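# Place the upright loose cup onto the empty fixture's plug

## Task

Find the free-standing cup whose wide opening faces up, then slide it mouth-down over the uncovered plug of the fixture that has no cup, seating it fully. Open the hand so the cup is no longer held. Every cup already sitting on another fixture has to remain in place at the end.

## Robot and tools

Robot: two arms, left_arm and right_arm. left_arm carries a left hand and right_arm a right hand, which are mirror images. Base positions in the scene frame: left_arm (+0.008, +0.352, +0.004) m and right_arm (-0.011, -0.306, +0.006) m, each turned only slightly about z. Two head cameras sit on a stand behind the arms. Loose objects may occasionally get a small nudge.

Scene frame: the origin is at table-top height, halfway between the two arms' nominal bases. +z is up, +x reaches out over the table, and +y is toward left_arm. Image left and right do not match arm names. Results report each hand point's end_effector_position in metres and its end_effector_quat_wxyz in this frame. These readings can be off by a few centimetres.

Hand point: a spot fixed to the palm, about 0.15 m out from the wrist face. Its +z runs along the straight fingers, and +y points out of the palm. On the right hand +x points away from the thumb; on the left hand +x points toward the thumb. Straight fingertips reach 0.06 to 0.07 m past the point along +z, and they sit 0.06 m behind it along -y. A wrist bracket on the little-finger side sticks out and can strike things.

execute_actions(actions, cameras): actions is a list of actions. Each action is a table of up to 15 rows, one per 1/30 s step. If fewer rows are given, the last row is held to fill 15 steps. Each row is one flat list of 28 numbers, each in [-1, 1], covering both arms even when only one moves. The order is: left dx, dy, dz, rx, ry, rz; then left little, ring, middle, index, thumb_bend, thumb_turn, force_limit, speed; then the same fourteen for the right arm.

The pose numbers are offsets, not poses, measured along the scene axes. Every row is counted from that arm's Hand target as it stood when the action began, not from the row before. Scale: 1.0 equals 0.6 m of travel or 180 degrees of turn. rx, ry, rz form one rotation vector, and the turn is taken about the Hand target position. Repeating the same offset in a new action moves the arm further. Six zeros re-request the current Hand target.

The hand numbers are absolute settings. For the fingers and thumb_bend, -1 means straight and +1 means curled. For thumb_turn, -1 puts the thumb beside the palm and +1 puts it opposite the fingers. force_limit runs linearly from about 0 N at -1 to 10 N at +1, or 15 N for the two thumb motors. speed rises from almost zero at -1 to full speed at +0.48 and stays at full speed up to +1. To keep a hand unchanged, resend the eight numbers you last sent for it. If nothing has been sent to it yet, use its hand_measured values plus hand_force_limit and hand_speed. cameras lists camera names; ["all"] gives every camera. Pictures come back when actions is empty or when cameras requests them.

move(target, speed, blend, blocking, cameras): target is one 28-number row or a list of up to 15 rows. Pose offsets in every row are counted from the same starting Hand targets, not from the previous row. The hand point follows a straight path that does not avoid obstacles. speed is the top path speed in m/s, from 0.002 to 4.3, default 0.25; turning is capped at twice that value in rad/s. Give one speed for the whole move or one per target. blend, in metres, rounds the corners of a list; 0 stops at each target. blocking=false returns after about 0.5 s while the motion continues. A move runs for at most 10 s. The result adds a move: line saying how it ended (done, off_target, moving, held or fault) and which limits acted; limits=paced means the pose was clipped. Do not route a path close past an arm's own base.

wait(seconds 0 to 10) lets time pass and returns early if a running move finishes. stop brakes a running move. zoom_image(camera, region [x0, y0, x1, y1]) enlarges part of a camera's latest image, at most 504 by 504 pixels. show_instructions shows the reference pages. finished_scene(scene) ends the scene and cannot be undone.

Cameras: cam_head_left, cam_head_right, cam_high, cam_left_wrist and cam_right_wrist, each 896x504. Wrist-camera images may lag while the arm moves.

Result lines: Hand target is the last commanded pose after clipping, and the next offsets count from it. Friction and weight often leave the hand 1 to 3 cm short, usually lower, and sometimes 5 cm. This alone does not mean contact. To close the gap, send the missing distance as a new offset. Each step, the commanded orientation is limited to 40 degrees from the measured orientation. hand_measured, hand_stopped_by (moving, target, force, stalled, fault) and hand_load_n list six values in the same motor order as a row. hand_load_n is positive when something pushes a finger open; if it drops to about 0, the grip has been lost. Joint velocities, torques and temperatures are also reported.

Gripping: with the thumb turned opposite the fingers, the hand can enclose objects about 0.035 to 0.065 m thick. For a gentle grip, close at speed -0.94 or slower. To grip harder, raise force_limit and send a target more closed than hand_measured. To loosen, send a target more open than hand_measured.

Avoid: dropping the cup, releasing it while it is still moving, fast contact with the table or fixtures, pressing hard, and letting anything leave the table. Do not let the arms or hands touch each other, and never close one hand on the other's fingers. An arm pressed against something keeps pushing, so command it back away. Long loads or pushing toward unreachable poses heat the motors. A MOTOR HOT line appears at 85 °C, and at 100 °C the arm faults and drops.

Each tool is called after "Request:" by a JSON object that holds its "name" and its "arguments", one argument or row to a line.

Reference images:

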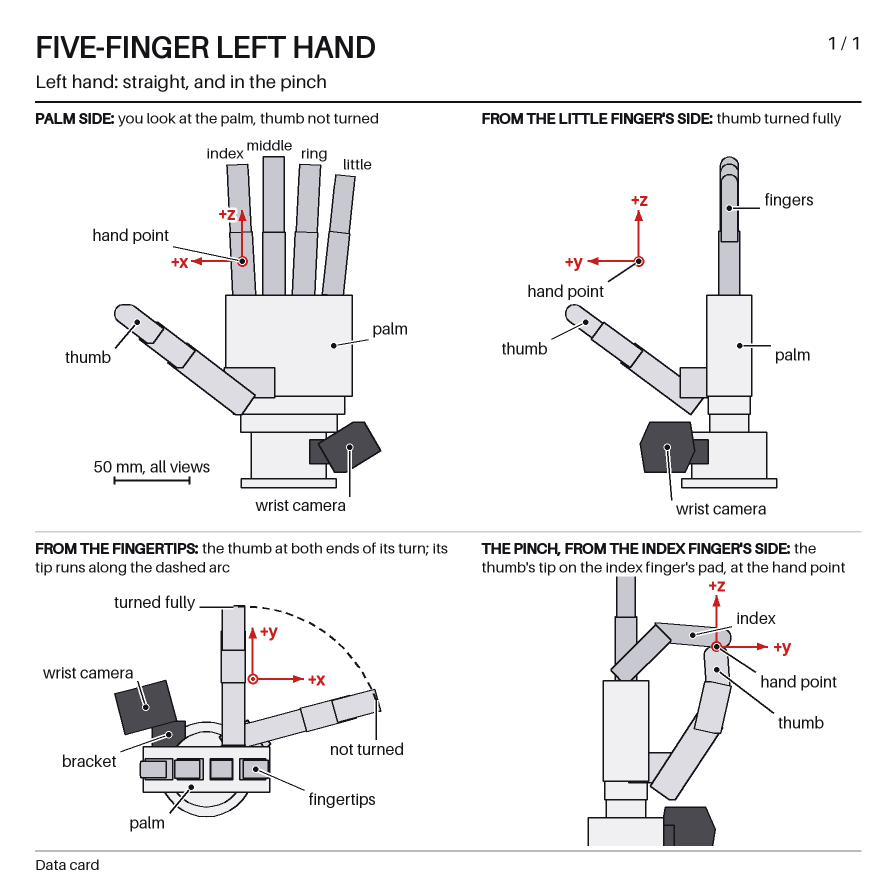

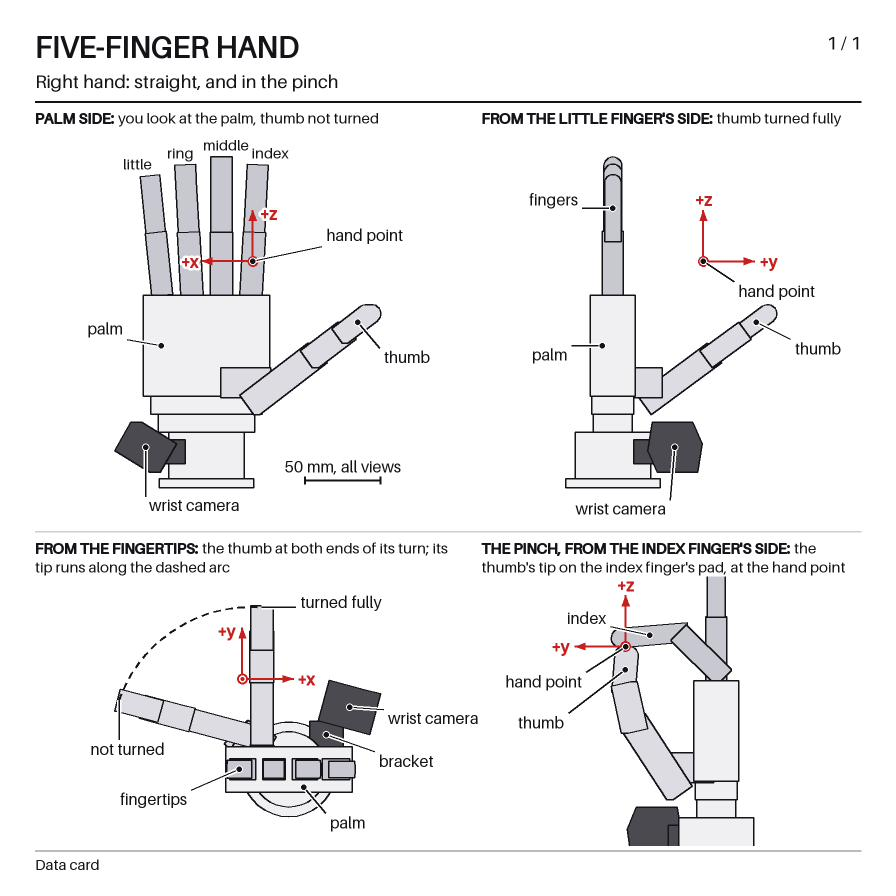

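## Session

Request:
{"name": "execute_actions", "arguments": {
  "actions": []
}}

Request:
{"name": "zoom_image", "arguments": {
  "camera": "cam_head_right",
  "region": [260, 190, 520, 390]
}}

Request:
{"name": "zoom_image", "arguments": {
  "camera": "cam_high",
  "region": [360, 110, 610, 370]
}}

Scene clock: 0.00 s.
left_arm: end_effector_position=(+0.7666, +0.1636, +0.1780) hand_measured=(-1.000, -1.000, -1.000, -1.000, -1.000, -1.000) hand_load_n=(+0.0, +0.0, +0.0, +0.0, +0.0, +0.0) hand_stopped_by=(target, target, target, target, target, target) hand_force_limit=0.00 hand_speed=-0.80 end_effector_quat_wxyz=(+0.368, +0.873, -0.183, +0.262) | right_arm: end_effector_position=(+0.0655, -0.2526, +0.2311) hand_measured=(-1.000, -1.000, -1.000, -1.000, -1.000, -1.000) hand_load_n=(+0.0, +0.0, +0.0, +0.0, +0.0, +0.0) hand_stopped_by=(target, target, target, target, target, target) hand_force_limit=0.00 hand_speed=-0.80 end_effector_quat_wxyz=(-0.140, +0.945, -0.201, +0.219)
Joint positions: left_arm=[0.057 2.191 1.935 -0.815 0.831 -1.383] | right_arm=[1.103 0.365 0.811 -1.614 0.346 -0.121]
Joint velocities: within noise
Joint torques (N m): no reading
Motor temperatures (°C): left_arm=[35 32 32 33 31 33] | right_arm=[38 32 33 33 31 30]
Heat: left arm: hottest waist 35 °C; right arm: hottest waist 38 °C.
Hand target: left_arm +0.7743, +0.1628, +0.2061; +0.367, +0.864, -0.192, +0.286 | right_arm +0.0696, -0.2480, +0.2436; -0.154, +0.941, -0.202, +0.226
camera_calibration:
cam_left_wrist: T_world_to_cam=[[0.670028, 0.635854, -0.383084, -0.556798], [0.374099, 0.156506, 0.914087, -0.475434], [0.641181, -0.755775, -0.133009, -0.228724], [0, 0, 0, 1]] pos_world=[0.697583, 0.255587, 0.190866]
cam_right_wrist: T_world_to_cam=[[-0.107886, -0.972923, -0.204404, -0.197813], [-0.992244, 0.0926065, 0.0829229, 0.0688588], [-0.0617486, 0.211765, -0.975368, 0.403398], [0, 0, 0, 1]] pos_world=[0.0718928, -0.284259, 0.347318]

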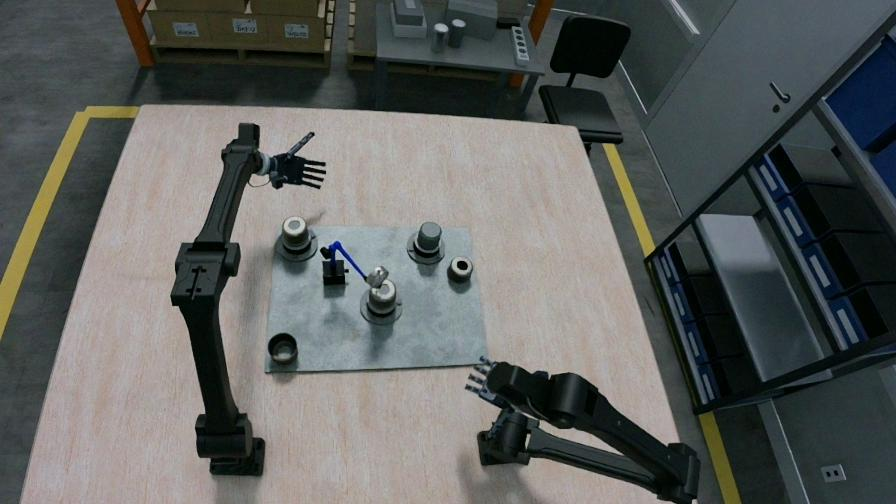

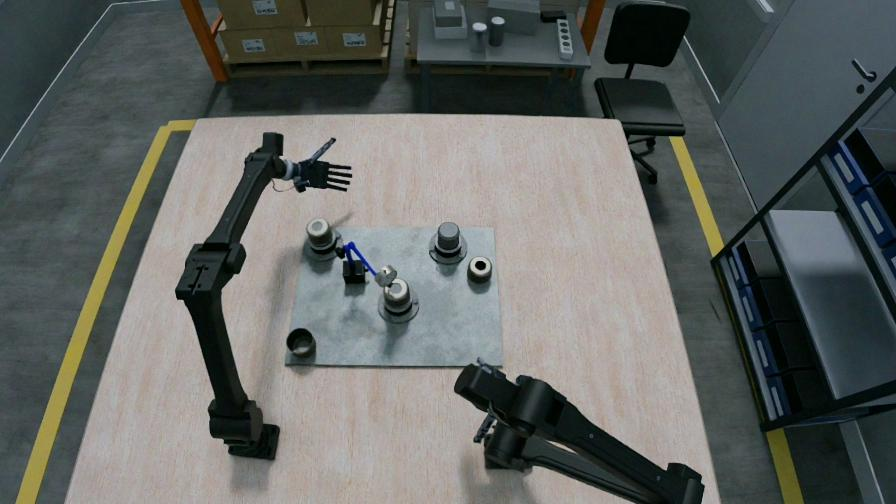

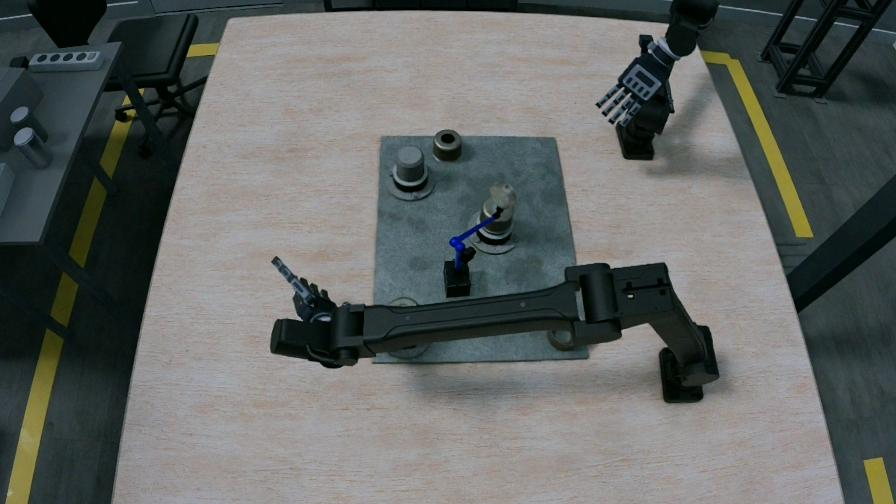

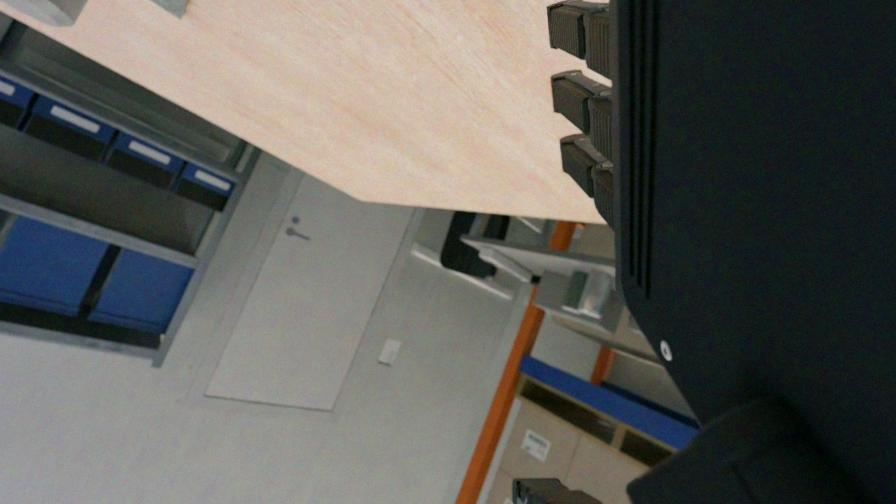

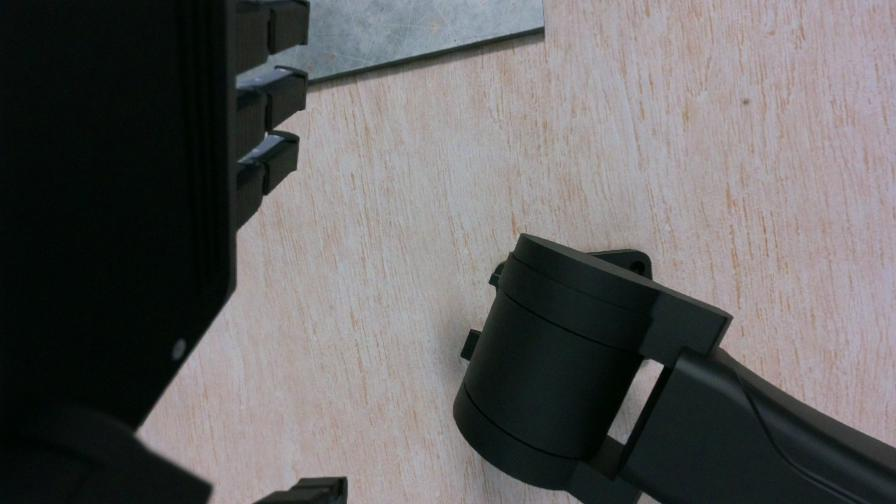

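Scaled by 1.938 from the camera's 896x504 image, which has a finer 1280x720 frame.

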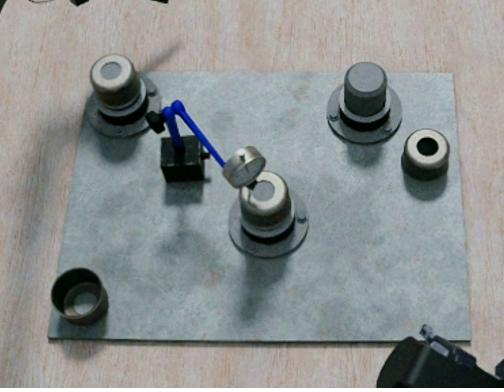

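Scaled by 1.938 from the camera's 896x504 image, which has a finer 1280x720 frame.

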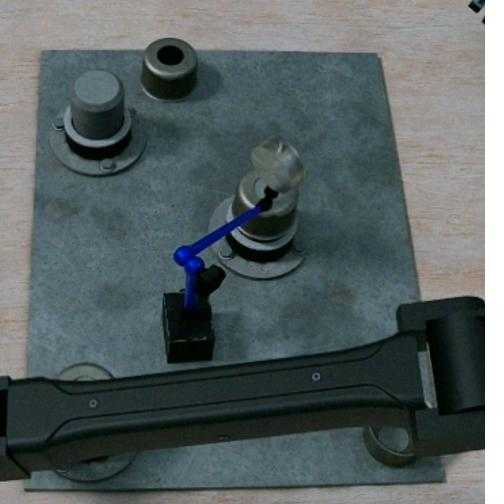

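Request:
{"name": "move", "arguments": {
  "target": [
    [-0.29,0.479,0.25,0,0,0.128,-1,-1,-1,-1,-1,-1,0,-0.8,0.12,0.28,0.05,0.016,-0.2,0.16,-1,-1,-1,-1,-1,-1,0,-0.8],
    [-0.6,0.72,0.25,0,0,0.3,-1,-1,-1,-1,-1,-1,0,-0.8,0.2357,0.5683,-0.0393,0.0318,-0.4004,0.323,-1,-1,-1,-1,-1,-1,0,-0.8]
  ],
  "speed": 0.35,
  "blend": [0.05,0],
  "cameras": ["all"]
}}

Scene clock: 8.47 s.
left_arm: end_effector_position=(+0.4145, +0.5941, +0.3430) hand_measured=(-1.000, -1.000, -1.000, -1.000, -1.000, -1.000) hand_load_n=(+0.0, +0.0, +0.0, +0.0, +0.0, +0.0) hand_stopped_by=(target, target, target, target, target, target) hand_force_limit=0.00 hand_speed=-0.80 end_effector_quat_wxyz=(+0.203, +0.862, +0.222, +0.408) | right_arm: end_effector_position=(+0.2091, +0.0902, +0.2084) hand_measured=(-1.000, -1.000, -1.000, -1.000, -1.000, -1.000) hand_load_n=(+0.0, +0.0, +0.0, +0.0, +0.0, +0.0) hand_stopped_by=(target, target, target, target, target, target) hand_force_limit=0.00 hand_speed=-0.80 end_effector_quat_wxyz=(-0.360, +0.621, +0.364, +0.593)
Joint positions: left_arm=[1.005 1.242 1.123 -0.943 0.837 -1.358] | right_arm=[1.284 1.084 0.363 0.682 0.206 -1.548]
Joint torques (N m): left_arm=[-0.67 -7.47 7.97 1.76 0.48 -0.14] | right_arm=[1.08 -4.07 7.23 3.14 -0.22 -0.25]
Heat: left arm: hottest waist 34 °C; right arm: hottest waist 38 °C.
Hand target: left_arm +0.4143, +0.5948, +0.3561; +0.197, +0.857, +0.221, +0.421 | right_arm +0.2111, +0.0930, +0.2200; -0.364, +0.606, +0.364, +0.606
Off the commanded pose: left_arm 0.013 m, 2 deg | right_arm 0.012 m, 2 deg.
move: off_target (left_arm, right_arm)
camera_calibration:
cam_left_wrist: T_world_to_cam=[[-0.10414, 0.926407, -0.361836, -0.390398], [0.0842379, 0.370723, 0.924916, -0.572761], [0.990989, 0.0658407, -0.116646, -0.294365], [0, 0, 0, 1]] pos_world=[0.299305, 0.593384, 0.354159]
cam_right_wrist: T_world_to_cam=[[0.833677, -0.490083, 0.254562, -0.189511], [-0.0918777, -0.577612, -0.811124, 0.239869], [0.544556, 0.652827, -0.52657, 0.0574803], [0, 0, 0, 1]] pos_world=[0.148728, 0.00815057, 0.273073]

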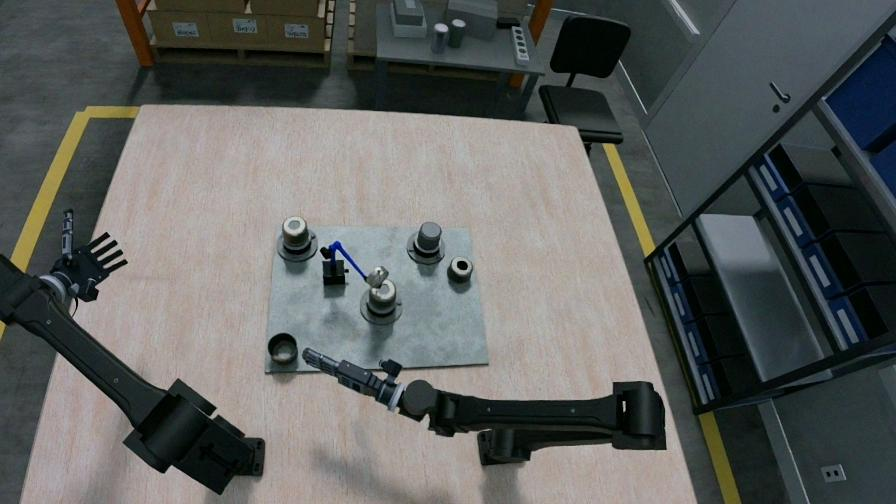

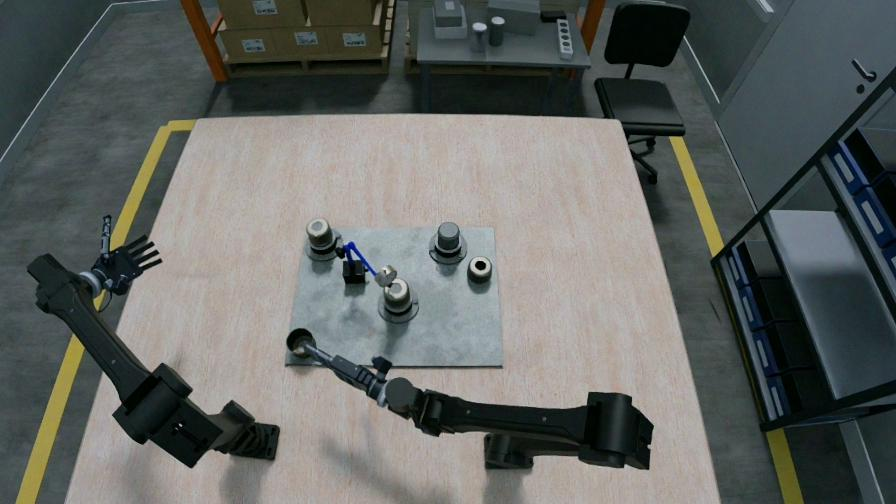

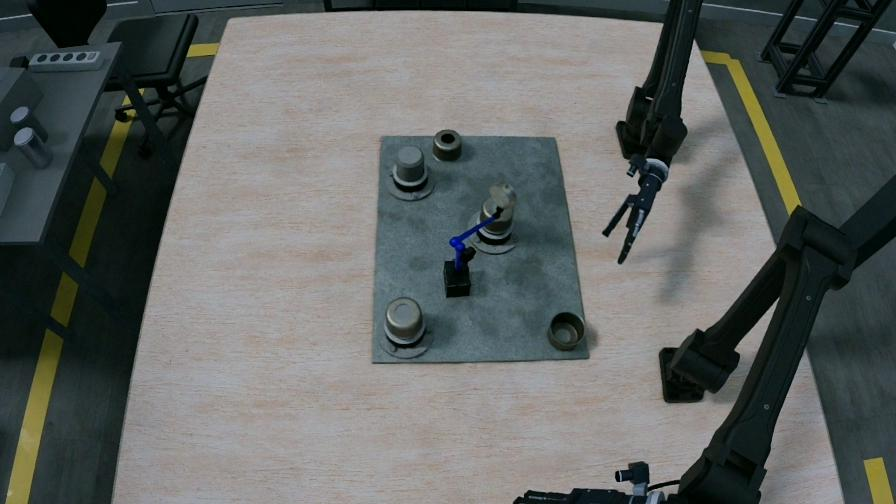

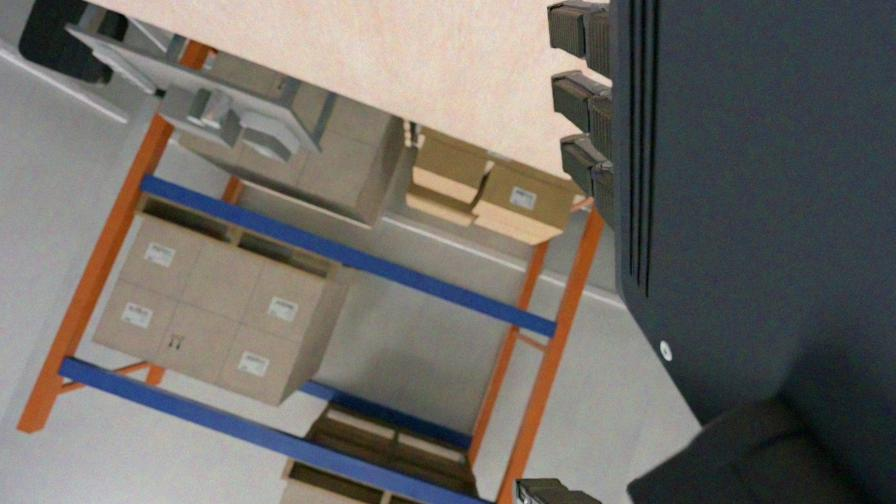

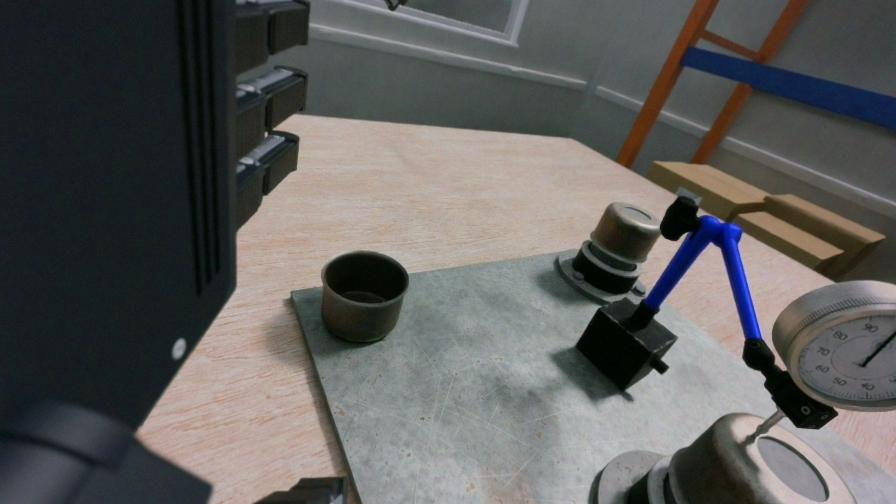

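Request:
{"name": "move", "arguments": {
  "target": [
    [0,0,0,0,0,0,-1,-1,-1,-1,-1,-1,0,-0.8,0.0223,0.0953,-0.09,0.0227,-0.0178,0.002,-1,-1,-1,-1,-1,1,0,0.0],
    [0,0,0,0,0,0,-1,-1,-1,-1,-1,-1,0,-0.8,0.0223,0.0953,-0.2807,0.0227,-0.0178,0.002,-1,-1,-1,-1,-1,1,0,0.0]
  ],
  "speed": [0.12,0.12],
  "blend": [0.01,0],
  "cameras": ["cam_right_wrist","cam_high"]
}}

Scene clock: 12.80 s.
left_arm: end_effector_position=(+0.4145, +0.5941, +0.3430) hand_measured=(-1.000, -1.000, -1.000, -1.000, -1.000, -1.000) hand_load_n=(+0.0, +0.0, +0.0, +0.0, +0.0, +0.0) hand_stopped_by=(target, target, target, target, target, target) hand_force_limit=0.00 hand_speed=-0.80 end_effector_quat_wxyz=(+0.203, +0.862, +0.222, +0.408) | right_arm: end_effector_position=(+0.2247, +0.1395, +0.0374) hand_measured=(-1.000, -1.000, -1.000, -1.000, -1.000, +1.000) hand_load_n=(+0.0, +0.0, +0.0, +0.0, +0.0, +0.5) hand_stopped_by=(target, target, target, target, target, target) hand_force_limit=0.00 hand_speed=0.00 end_effector_quat_wxyz=(-0.354, +0.613, +0.370, +0.601)
Joint positions: left_arm=[1.005 1.242 1.123 -0.943 0.837 -1.358] | right_arm=[1.284 1.98 0.431 1.523 0.206 -1.577]
Joint torques (N m): left_arm=[0.32 -7.36 7.86 1.68 0.42 -0.15] | right_arm=[2.2 -11.22 3.1 3.12 0.01 -0.12]
Heat: left arm: hottest waist 34 °C; right arm: hottest waist 38 °C.
Hand target: left_arm +0.4143, +0.5948, +0.3561; +0.197, +0.857, +0.221, +0.421 | right_arm +0.2244, +0.1502, +0.0516; -0.377, +0.575, +0.354, +0.634
Off the commanded pose: left_arm 0.013 m, 2 deg | right_arm 0.018 m, 7 deg.
joint sent to its limit (right arm) — joint 4 (wrist pitch), upper limit. The joint targets are off in position and orientation.
move: off_target (left_arm, right_arm)
camera_calibration:
cam_right_wrist: T_world_to_cam=[[0.826324, -0.488775, 0.279799, -0.134295], [-0.067677, -0.579382, -0.812241, 0.125906], [0.559114, 0.652238, -0.511836, -0.0770355], [0, 0, 0, 1]] pos_world=[0.162564, 0.0575533, 0.100412]
Images, in order (width x height): cam_high 896x504, cam_right_wrist 896x504.

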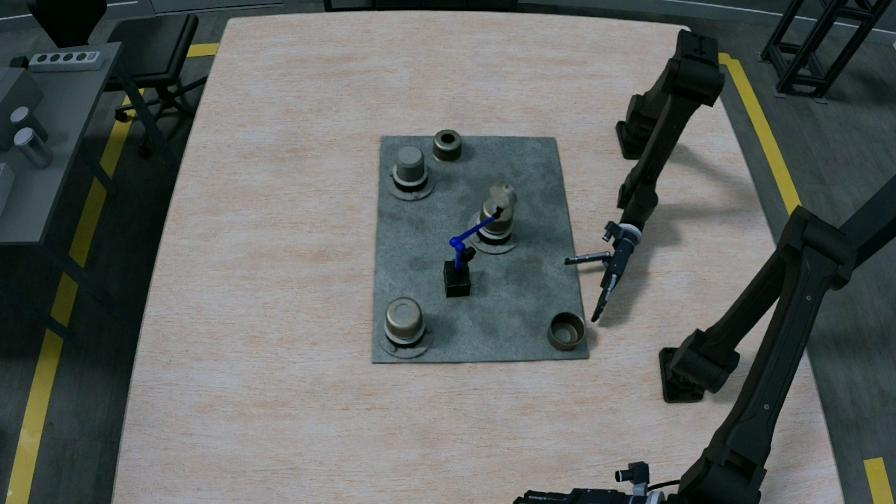

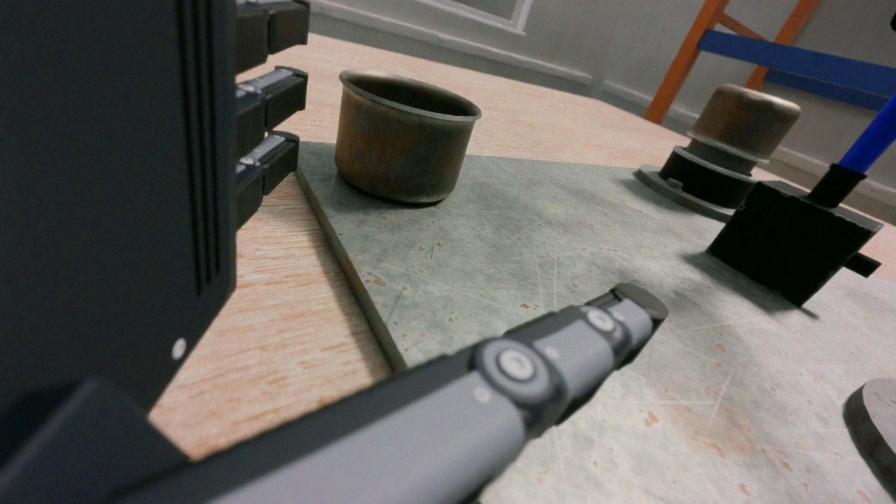

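Request:
{"name": "move", "arguments": {
  "target": [
    [0,0,0,0,0,0,-1,-1,-1,-1,-1,-1,0,-0.8,0.0245,0.075,-0.0193,0,0,0,-1,-1,-1,-1,-1,1,0,0.0]
  ],
  "speed": 0.08,
  "cameras": ["cam_right_wrist","cam_high"]
}}

Scene clock: 15.40 s.
left_arm: end_effector_position=(+0.4145, +0.5941, +0.3430) hand_measured=(-1.000, -1.000, -1.000, -1.000, -1.000, -1.000) hand_load_n=(+0.0, +0.0, +0.0, +0.0, +0.0, +0.0) hand_stopped_by=(target, target, target, target, target, target) hand_force_limit=0.00 hand_speed=-0.80 end_effector_quat_wxyz=(+0.203, +0.862, +0.222, +0.408) | right_arm: end_effector_position=(+0.2380, +0.1844, +0.0256) hand_measured=(-1.000, -1.000, -1.000, -1.000, -1.000, +1.000) hand_load_n=(+0.0, +0.0, +0.0, +0.0, +0.0, +0.5) hand_stopped_by=(target, target, target, target, target, target) hand_force_limit=0.00 hand_speed=0.00 end_effector_quat_wxyz=(-0.364, +0.603, +0.361, +0.612)
Joint positions: left_arm=[1.005 1.242 1.123 -0.943 0.837 -1.358] | right_arm=[1.284 2.078 0.569 1.523 0.206 -1.577]
Joint torques (N m): left_arm=[0.26 -7.24 7.95 1.68 0.42 -0.14] | right_arm=[1.73 -12.86 3.51 3.1 -0.2 -0.25]
Heat: left arm: hottest waist 34 °C; right arm: hottest waist 38 °C.
Hand target: left_arm +0.4143, +0.5948, +0.3561; +0.197, +0.857, +0.221, +0.421 | right_arm +0.2391, +0.1952, +0.0400; -0.377, +0.575, +0.354, +0.634
Off the commanded pose: left_arm 0.013 m, 2 deg | right_arm 0.018 m, 4 deg.
joint sent to its limit (right arm) — joint 4 (wrist pitch), upper limit. The joint targets are off in position and orientation.
move: off_target (left_arm, right_arm)
camera_calibration:
cam_right_wrist: T_world_to_cam=[[0.823181, -0.499309, 0.270302, -0.117163], [-0.0583324, -0.547924, -0.834492, 0.135883], [0.564774, 0.671171, -0.480167, -0.125476], [0, 0, 0, 1]] pos_world=[0.175239, 0.100169, 0.084813]
Images, in order (width x height): cam_high 896x504, cam_right_wrist 896x504.

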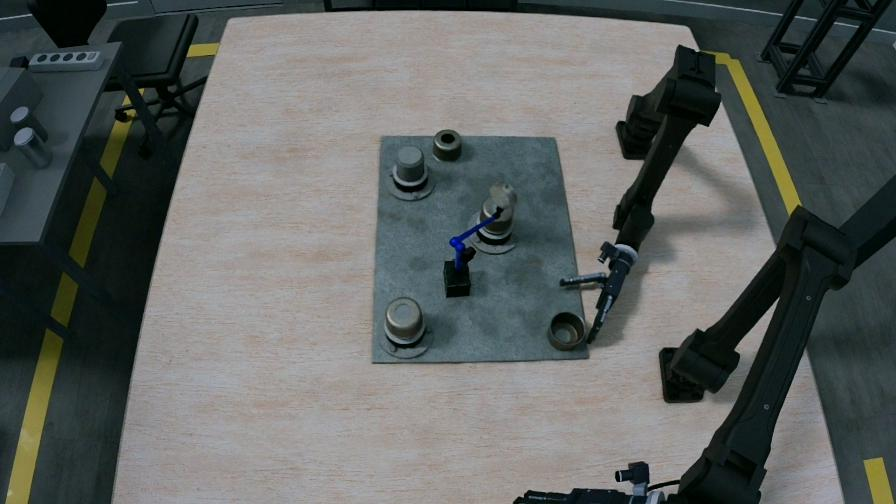

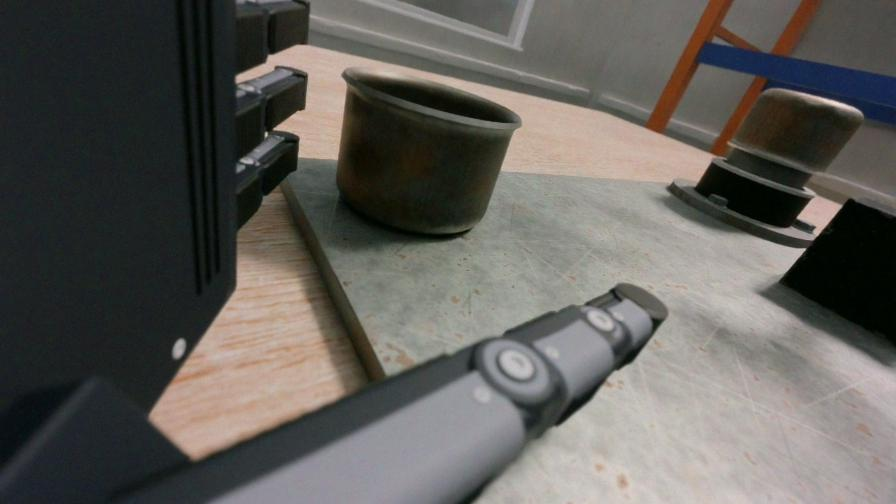

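Request:
{"name": "move", "arguments": {
  "target": [
    [0,0,0,0,0,0,-1,-1,-1,-1,-1,-1,0,-0.8,0.0375,0.0802,-0.0068,0,0,0,-1,-1,-1,-1,-1,1,0,0.0]
  ],
  "speed": 0.06,
  "cameras": ["cam_right_wrist","cam_high"]
}}

Request:
{"name": "zoom_image", "arguments": {
  "camera": "cam_high",
  "region": [520, 200, 660, 380]
}}

Scene clock: 17.93 s.
left_arm: end_effector_position=(+0.4145, +0.5941, +0.3430) hand_measured=(-1.000, -1.000, -1.000, -1.000, -1.000, -1.000) hand_load_n=(+0.0, +0.0, +0.0, +0.0, +0.0, +0.0) hand_stopped_by=(target, target, target, target, target, target) hand_force_limit=0.00 hand_speed=-0.80 end_effector_quat_wxyz=(+0.203, +0.862, +0.222, +0.408) | right_arm: end_effector_position=(+0.2533, +0.2354, +0.0303) hand_measured=(-1.000, -1.000, -1.000, -1.000, -1.000, +1.000) hand_load_n=(+0.0, +0.0, +0.0, +0.5, +0.0, +0.0) hand_stopped_by=(target, target, target, target, target, target) hand_force_limit=0.00 hand_speed=0.00 end_effector_quat_wxyz=(-0.381, +0.583, +0.351, +0.626)
Joint positions: left_arm=[1.005 1.242 1.123 -0.943 0.837 -1.358] | right_arm=[1.278 2.136 0.716 1.495 0.186 -1.58]
Joint torques (N m): left_arm=[0.03 -7 7.76 1.57 0.46 -0.23] | right_arm=[1.08 -14.62 4.52 1.16 -0.25 -0.26]
Heat: left arm: hottest waist 34 °C; right arm: hottest waist 38 °C.
Hand target: left_arm +0.4143, +0.5948, +0.3561; +0.197, +0.857, +0.221, +0.421 | right_arm +0.2616, +0.2433, +0.0359; -0.377, +0.575, +0.354, +0.634
Off the commanded pose: left_arm 0.013 m, 2 deg | right_arm 0.013 m, 1 deg.
move: off_target (left_arm, right_arm)
camera_calibration:
cam_right_wrist: T_world_to_cam=[[0.824428, -0.50316, 0.25913, -0.104662], [-0.0331651, -0.500016, -0.865381, 0.151969], [0.564994, 0.70485, -0.428915, -0.175638], [0, 0, 0, 1]] pos_world=[0.19056, 0.147124, 0.0832982]
Images, in order (width x height): cam_high 896x504, cam_right_wrist 896x504.

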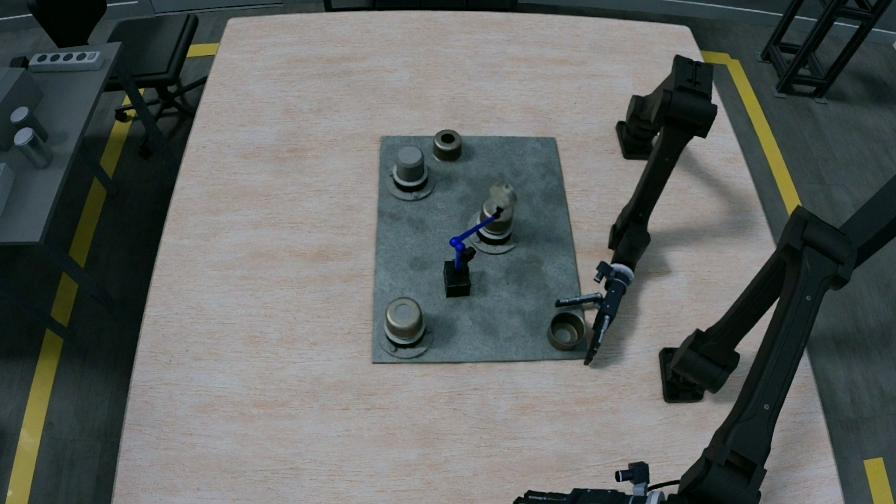

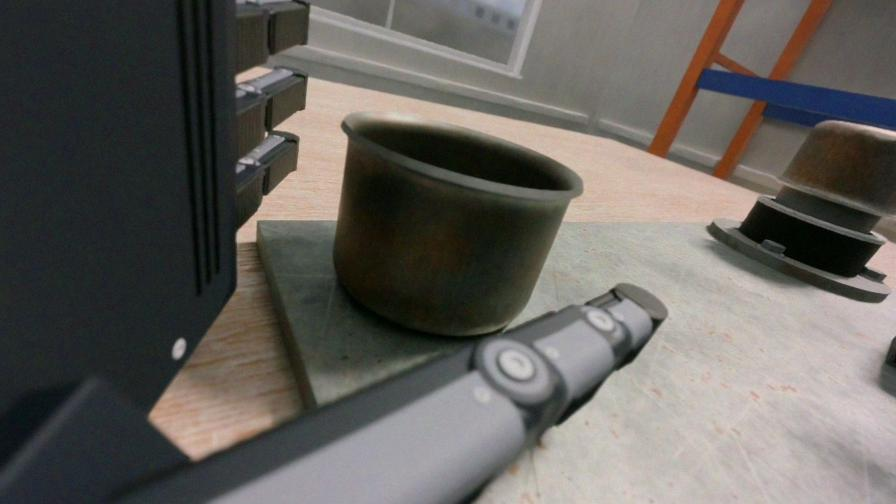

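Scaled by 2.800 from the camera's 896x504 image, which has a finer 1280x720 frame.

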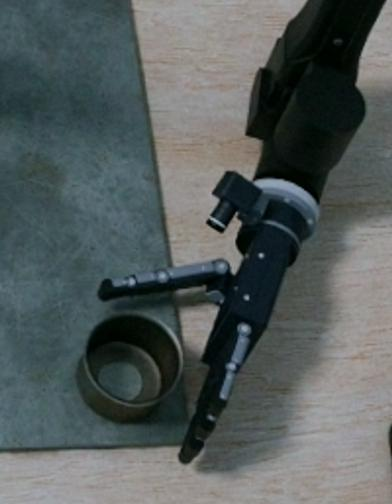

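Request:
{"name": "move", "arguments": {
  "target": [
    [0,0,0,0,0,0,-1,-1,-1,-1,-1,-1,0,-0.8,0,0,-0.015,-0.0049,0.0026,0,-1,-1,-1,-1,-1,1,0,0.0]
  ],
  "speed": 0.03,
  "cameras": ["cam_right_wrist"]
}}

Scene clock: 20.20 s.
left_arm: end_effector_position=(+0.4145, +0.5941, +0.3430) hand_measured=(-1.000, -1.000, -1.000, -1.000, -1.000, -1.000) hand_load_n=(+0.0, +0.0, +0.0, -0.5, +0.0, +0.0) hand_stopped_by=(target, target, target, target, target, target) hand_force_limit=0.00 hand_speed=-0.80 end_effector_quat_wxyz=(+0.203, +0.862, +0.222, +0.408) | right_arm: end_effector_position=(+0.2533, +0.2354, +0.0210) hand_measured=(-1.000, -1.000, -1.000, -1.000, -1.000, +1.000) hand_load_n=(+0.0, +0.0, +0.0, +0.0, +0.0, +0.0) hand_stopped_by=(target, target, target, target, target, target) hand_force_limit=0.00 hand_speed=0.00 end_effector_quat_wxyz=(-0.377, +0.588, +0.356, +0.621)
Joint positions: left_arm=[1.005 1.242 1.123 -0.943 0.837 -1.358] | right_arm=[1.278 2.152 0.72 1.488 0.186 -1.58]
Joint torques (N m): left_arm=[0.62 -7.36 8.1 1.62 0.36 -0.11] | right_arm=[1.14 -14.8 4.36 1.17 -0.24 -0.24]
Heat: left arm: hottest waist 34 °C; right arm: hottest waist 38 °C.
Hand target: left_arm +0.4143, +0.5948, +0.3561; +0.197, +0.857, +0.221, +0.421 | right_arm +0.2616, +0.2433, +0.0269; -0.374, +0.580, +0.357, +0.629
Off the commanded pose: left_arm 0.013 m, 2 deg | right_arm 0.013 m, 1 deg.
move: off_target (left_arm, right_arm)
camera_calibration:
cam_right_wrist: T_world_to_cam=[[0.825822, -0.49856, 0.263544, -0.103728], [-0.0377484, -0.515157, -0.856264, 0.148458], [0.562666, 0.697173, -0.444248, -0.176845], [0, 0, 0, 1]] pos_world=[0.19077, 0.148056, 0.0758931]
Images, in order (width x height): cam_right_wrist 896x504.

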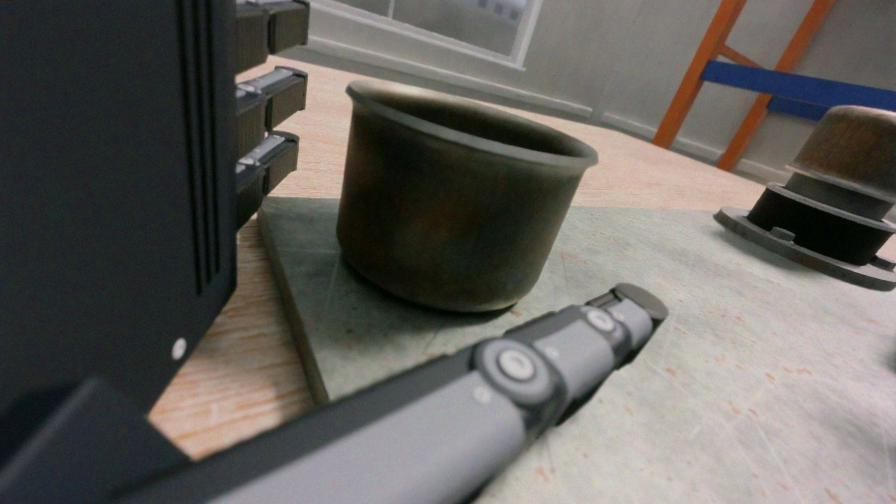

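Request:
{"name": "execute_actions", "arguments": {
  "actions": [
    [[0,0,0,0,0,0,-1,-1,-1,-1,-1,-1,0,-0.8,0,0,0,0,0,0,-1,-1,-0.45,-0.45,-0.8,1,-0.4,-0.5]],
    [[0,0,0,0,0,0,-1,-1,-1,-1,-1,-1,0,-0.8,0,0,0,0,0,0,-1,-1,0.2,0.2,0.0,1,0.0,-0.9]]
  ],
  "cameras": ["cam_right_wrist"]
}}

Scene clock: 22.13 s.
left_arm: end_effector_position=(+0.4145, +0.5941, +0.3430) hand_measured=(-1.000, -1.000, -1.000, -1.000, -1.000, -1.000) hand_load_n=(+0.0, +0.0, +0.0, +0.0, +0.0, +0.0) hand_stopped_by=(target, target, target, target, target, target) hand_force_limit=0.00 hand_speed=-0.80 end_effector_quat_wxyz=(+0.203, +0.862, +0.222, +0.408) | right_arm: end_effector_position=(+0.2504, +0.2393, +0.0217) hand_measured=(-1.000, -1.000, -0.332, -0.304, -0.750, +1.000) hand_load_n=(+0.0, +0.0, +3.5, +6.5, +10.5, +0.0) hand_stopped_by=(target, target, force, force, force, target) hand_force_limit=0.00 hand_speed=-0.90 end_effector_quat_wxyz=(-0.383, +0.584, +0.361, +0.618)
Joint positions: left_arm=[1.005 1.242 1.123 -0.943 0.837 -1.358] | right_arm=[1.28 2.152 0.724 1.486 0.169 -1.58]
Joint torques (N m): left_arm=[-0.09 -7.18 8.12 1.65 0.42 -0.16] | right_arm=[1.03 -14.86 4.18 1.18 -0.11 -0.24]
Heat: left arm: hottest waist 34 °C; right arm: hottest waist 38 °C.
Hand target: left_arm +0.4143, +0.5948, +0.3561; +0.197, +0.857, +0.221, +0.421 | right_arm +0.2616, +0.2433, +0.0269; -0.374, +0.580, +0.357, +0.629
Off the commanded pose: left_arm 0.013 m, 2 deg | right_arm 0.013 m, 2 deg.
Step readings (end_effector_position of left_arm | right_arm):
0: (+0.4145, +0.5941, +0.3430) | (+0.2533, +0.2354, +0.0210)
1: (+0.4145, +0.5941, +0.3430) | (+0.2533, +0.2354, +0.0210)
2: (+0.4145, +0.5941, +0.3430) | (+0.2533, +0.2354, +0.0210)
4: (+0.4145, +0.5941, +0.3430) | (+0.2533, +0.2354, +0.0210)
8: (+0.4145, +0.5941, +0.3430) | (+0.2533, +0.2354, +0.0210)
15: (+0.4145, +0.5941, +0.3430) | (+0.2515, +0.2379, +0.0216)
16: (+0.4145, +0.5941, +0.3430) | (+0.2515, +0.2379, +0.0216)
17: (+0.4145, +0.5941, +0.3430) | (+0.2507, +0.2383, +0.0216)
19: (+0.4145, +0.5941, +0.3430) | (+0.2505, +0.2385, +0.0216)
23: (+0.4145, +0.5941, +0.3430) | (+0.2504, +0.2393, +0.0221)
30: (+0.4145, +0.5941, +0.3430) | (+0.2504, +0.2393, +0.0221)
camera_calibration:
cam_right_wrist: T_world_to_cam=[[0.83448, -0.483649, 0.264056, -0.105216], [-0.0271524, -0.514707, -0.856936, 0.148135], [0.550368, 0.707927, -0.442645, -0.17721], [0, 0, 0, 1]] pos_world=[0.189353, 0.15081, 0.0762842]
Images, in order (width x height): cam_right_wrist 896x504.

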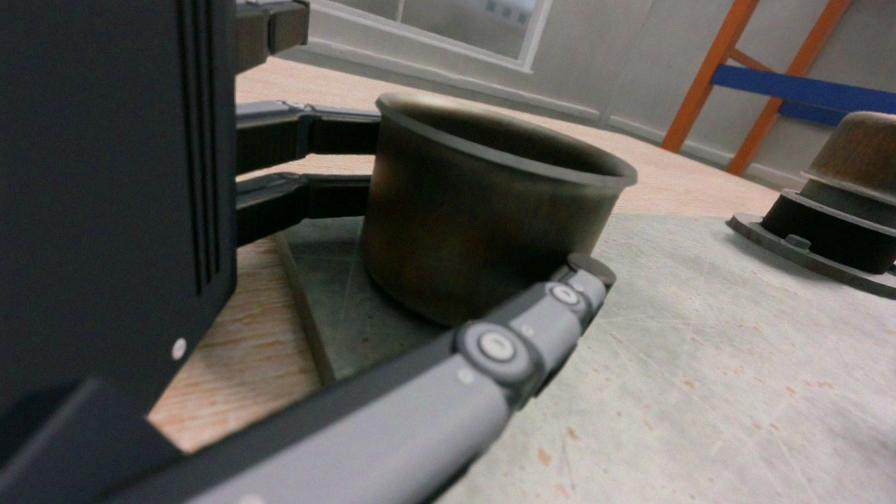

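Request:
{"name": "move", "arguments": {
  "target": [
    [0,0,0,0,0,0,-1,-1,-1,-1,-1,-1,0,-0.8,0,0,0.133,0,0,0,-1,-1,0.2,0.2,0.0,1,0.0,-0.9],
    [0,0,0,0,0,0,-1,-1,-1,-1,-1,-1,0,-0.8,0.197,-0.189,0.555,0.2629,0.4257,-0.0393,-1,-1,0.2,0.2,0.0,1,0.0,-0.9],
    [0,0,0,0,0,0,-1,-1,-1,-1,-1,-1,0,-0.8,0.43,-0.505,0.52,-0.59,-0.8015,-0.0084,-1,-1,0.2,0.2,0.0,1,0.0,-0.9]
  ],
  "speed": [0.08,0.35,0.35],
  "blend": [0.02,0.05,0],
  "cameras": ["cam_right_wrist","cam_head_right","cam_high"]
}}

Scene clock: 32.87 s.
left_arm: end_effector_position=(+0.4145, +0.5941, +0.3430) hand_measured=(-1.000, -1.000, -1.000, -1.000, -1.000, -1.000) hand_load_n=(+0.0, +0.0, +0.0, +0.0, +0.0, +0.0) hand_stopped_by=(target, target, target, target, target, target) hand_force_limit=0.00 hand_speed=-0.80 end_effector_quat_wxyz=(+0.203, +0.862, +0.222, +0.408) | right_arm: end_effector_position=(+0.5133, -0.0623, +0.3008) hand_measured=(-1.000, -1.000, -0.332, -0.304, -0.750, +1.000) hand_load_n=(+0.0, +0.0, +4.0, +6.5, +10.5, -1.0) hand_stopped_by=(target, target, force, force, force, target) hand_force_limit=0.00 hand_speed=-0.90 end_effector_quat_wxyz=(+0.605, -0.281, +0.700, +0.255)
Joint positions: left_arm=[1.005 1.242 1.123 -0.943 0.837 -1.358] | right_arm=[0.149 1.441 0.854 0.417 -0.627 1.488]
Joint torques (N m): left_arm=[0.09 -7.06 7.9 1.58 0.4 -0.1] | right_arm=[1.67 -12.16 10.67 3.49 -0.28 0.33]
Heat: left arm: hottest waist 34 °C; right arm: hottest waist 37 °C.
Hand target: left_arm +0.4143, +0.5948, +0.3561; +0.197, +0.857, +0.221, +0.421 | right_arm +0.5196, -0.0597, +0.3389; +0.634, -0.278, +0.672, +0.263
Off the commanded pose: left_arm 0.013 m, 2 deg | right_arm 0.039 m, 5 deg.
move: off_target (left_arm, right_arm)
camera_calibration:
cam_right_wrist: T_world_to_cam=[[-0.736673, 0.631461, -0.242012, 0.483952], [-0.420199, -0.147027, 0.895442, -0.0632364], [0.529854, 0.761341, 0.37365, -0.216501], [0, 0, 0, 1]] pos_world=[0.444657, -0.150063, 0.254643]
Images, in order (width x height): cam_head_right 896x504, cam_high 896x504, cam_right_wrist 896x504.

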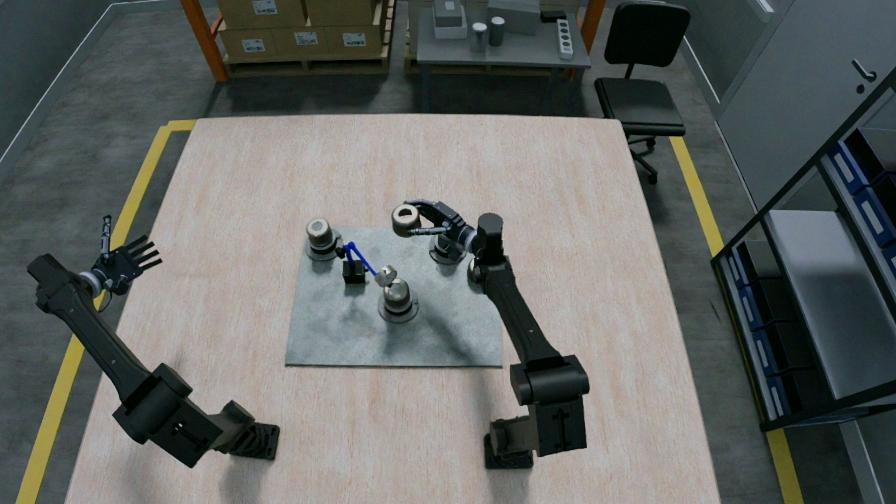

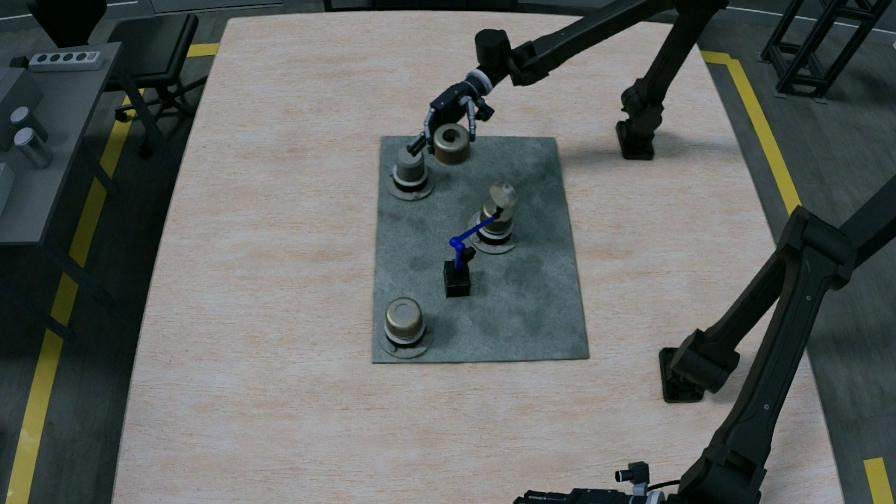

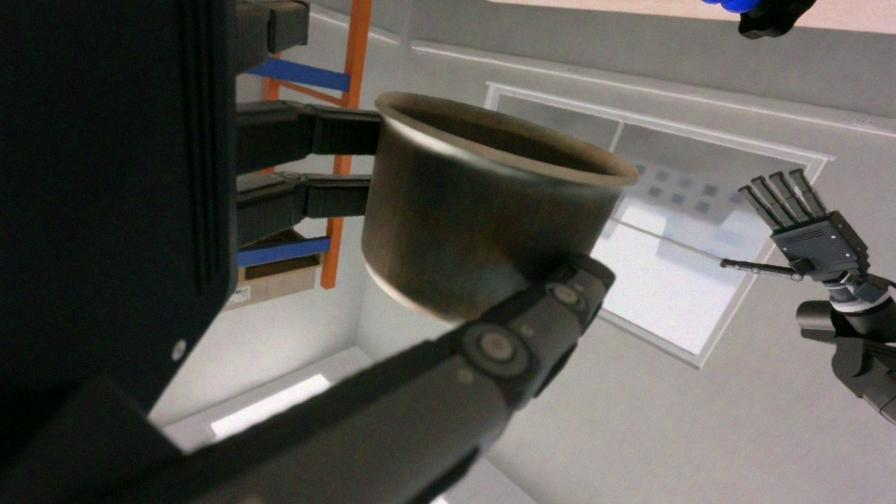

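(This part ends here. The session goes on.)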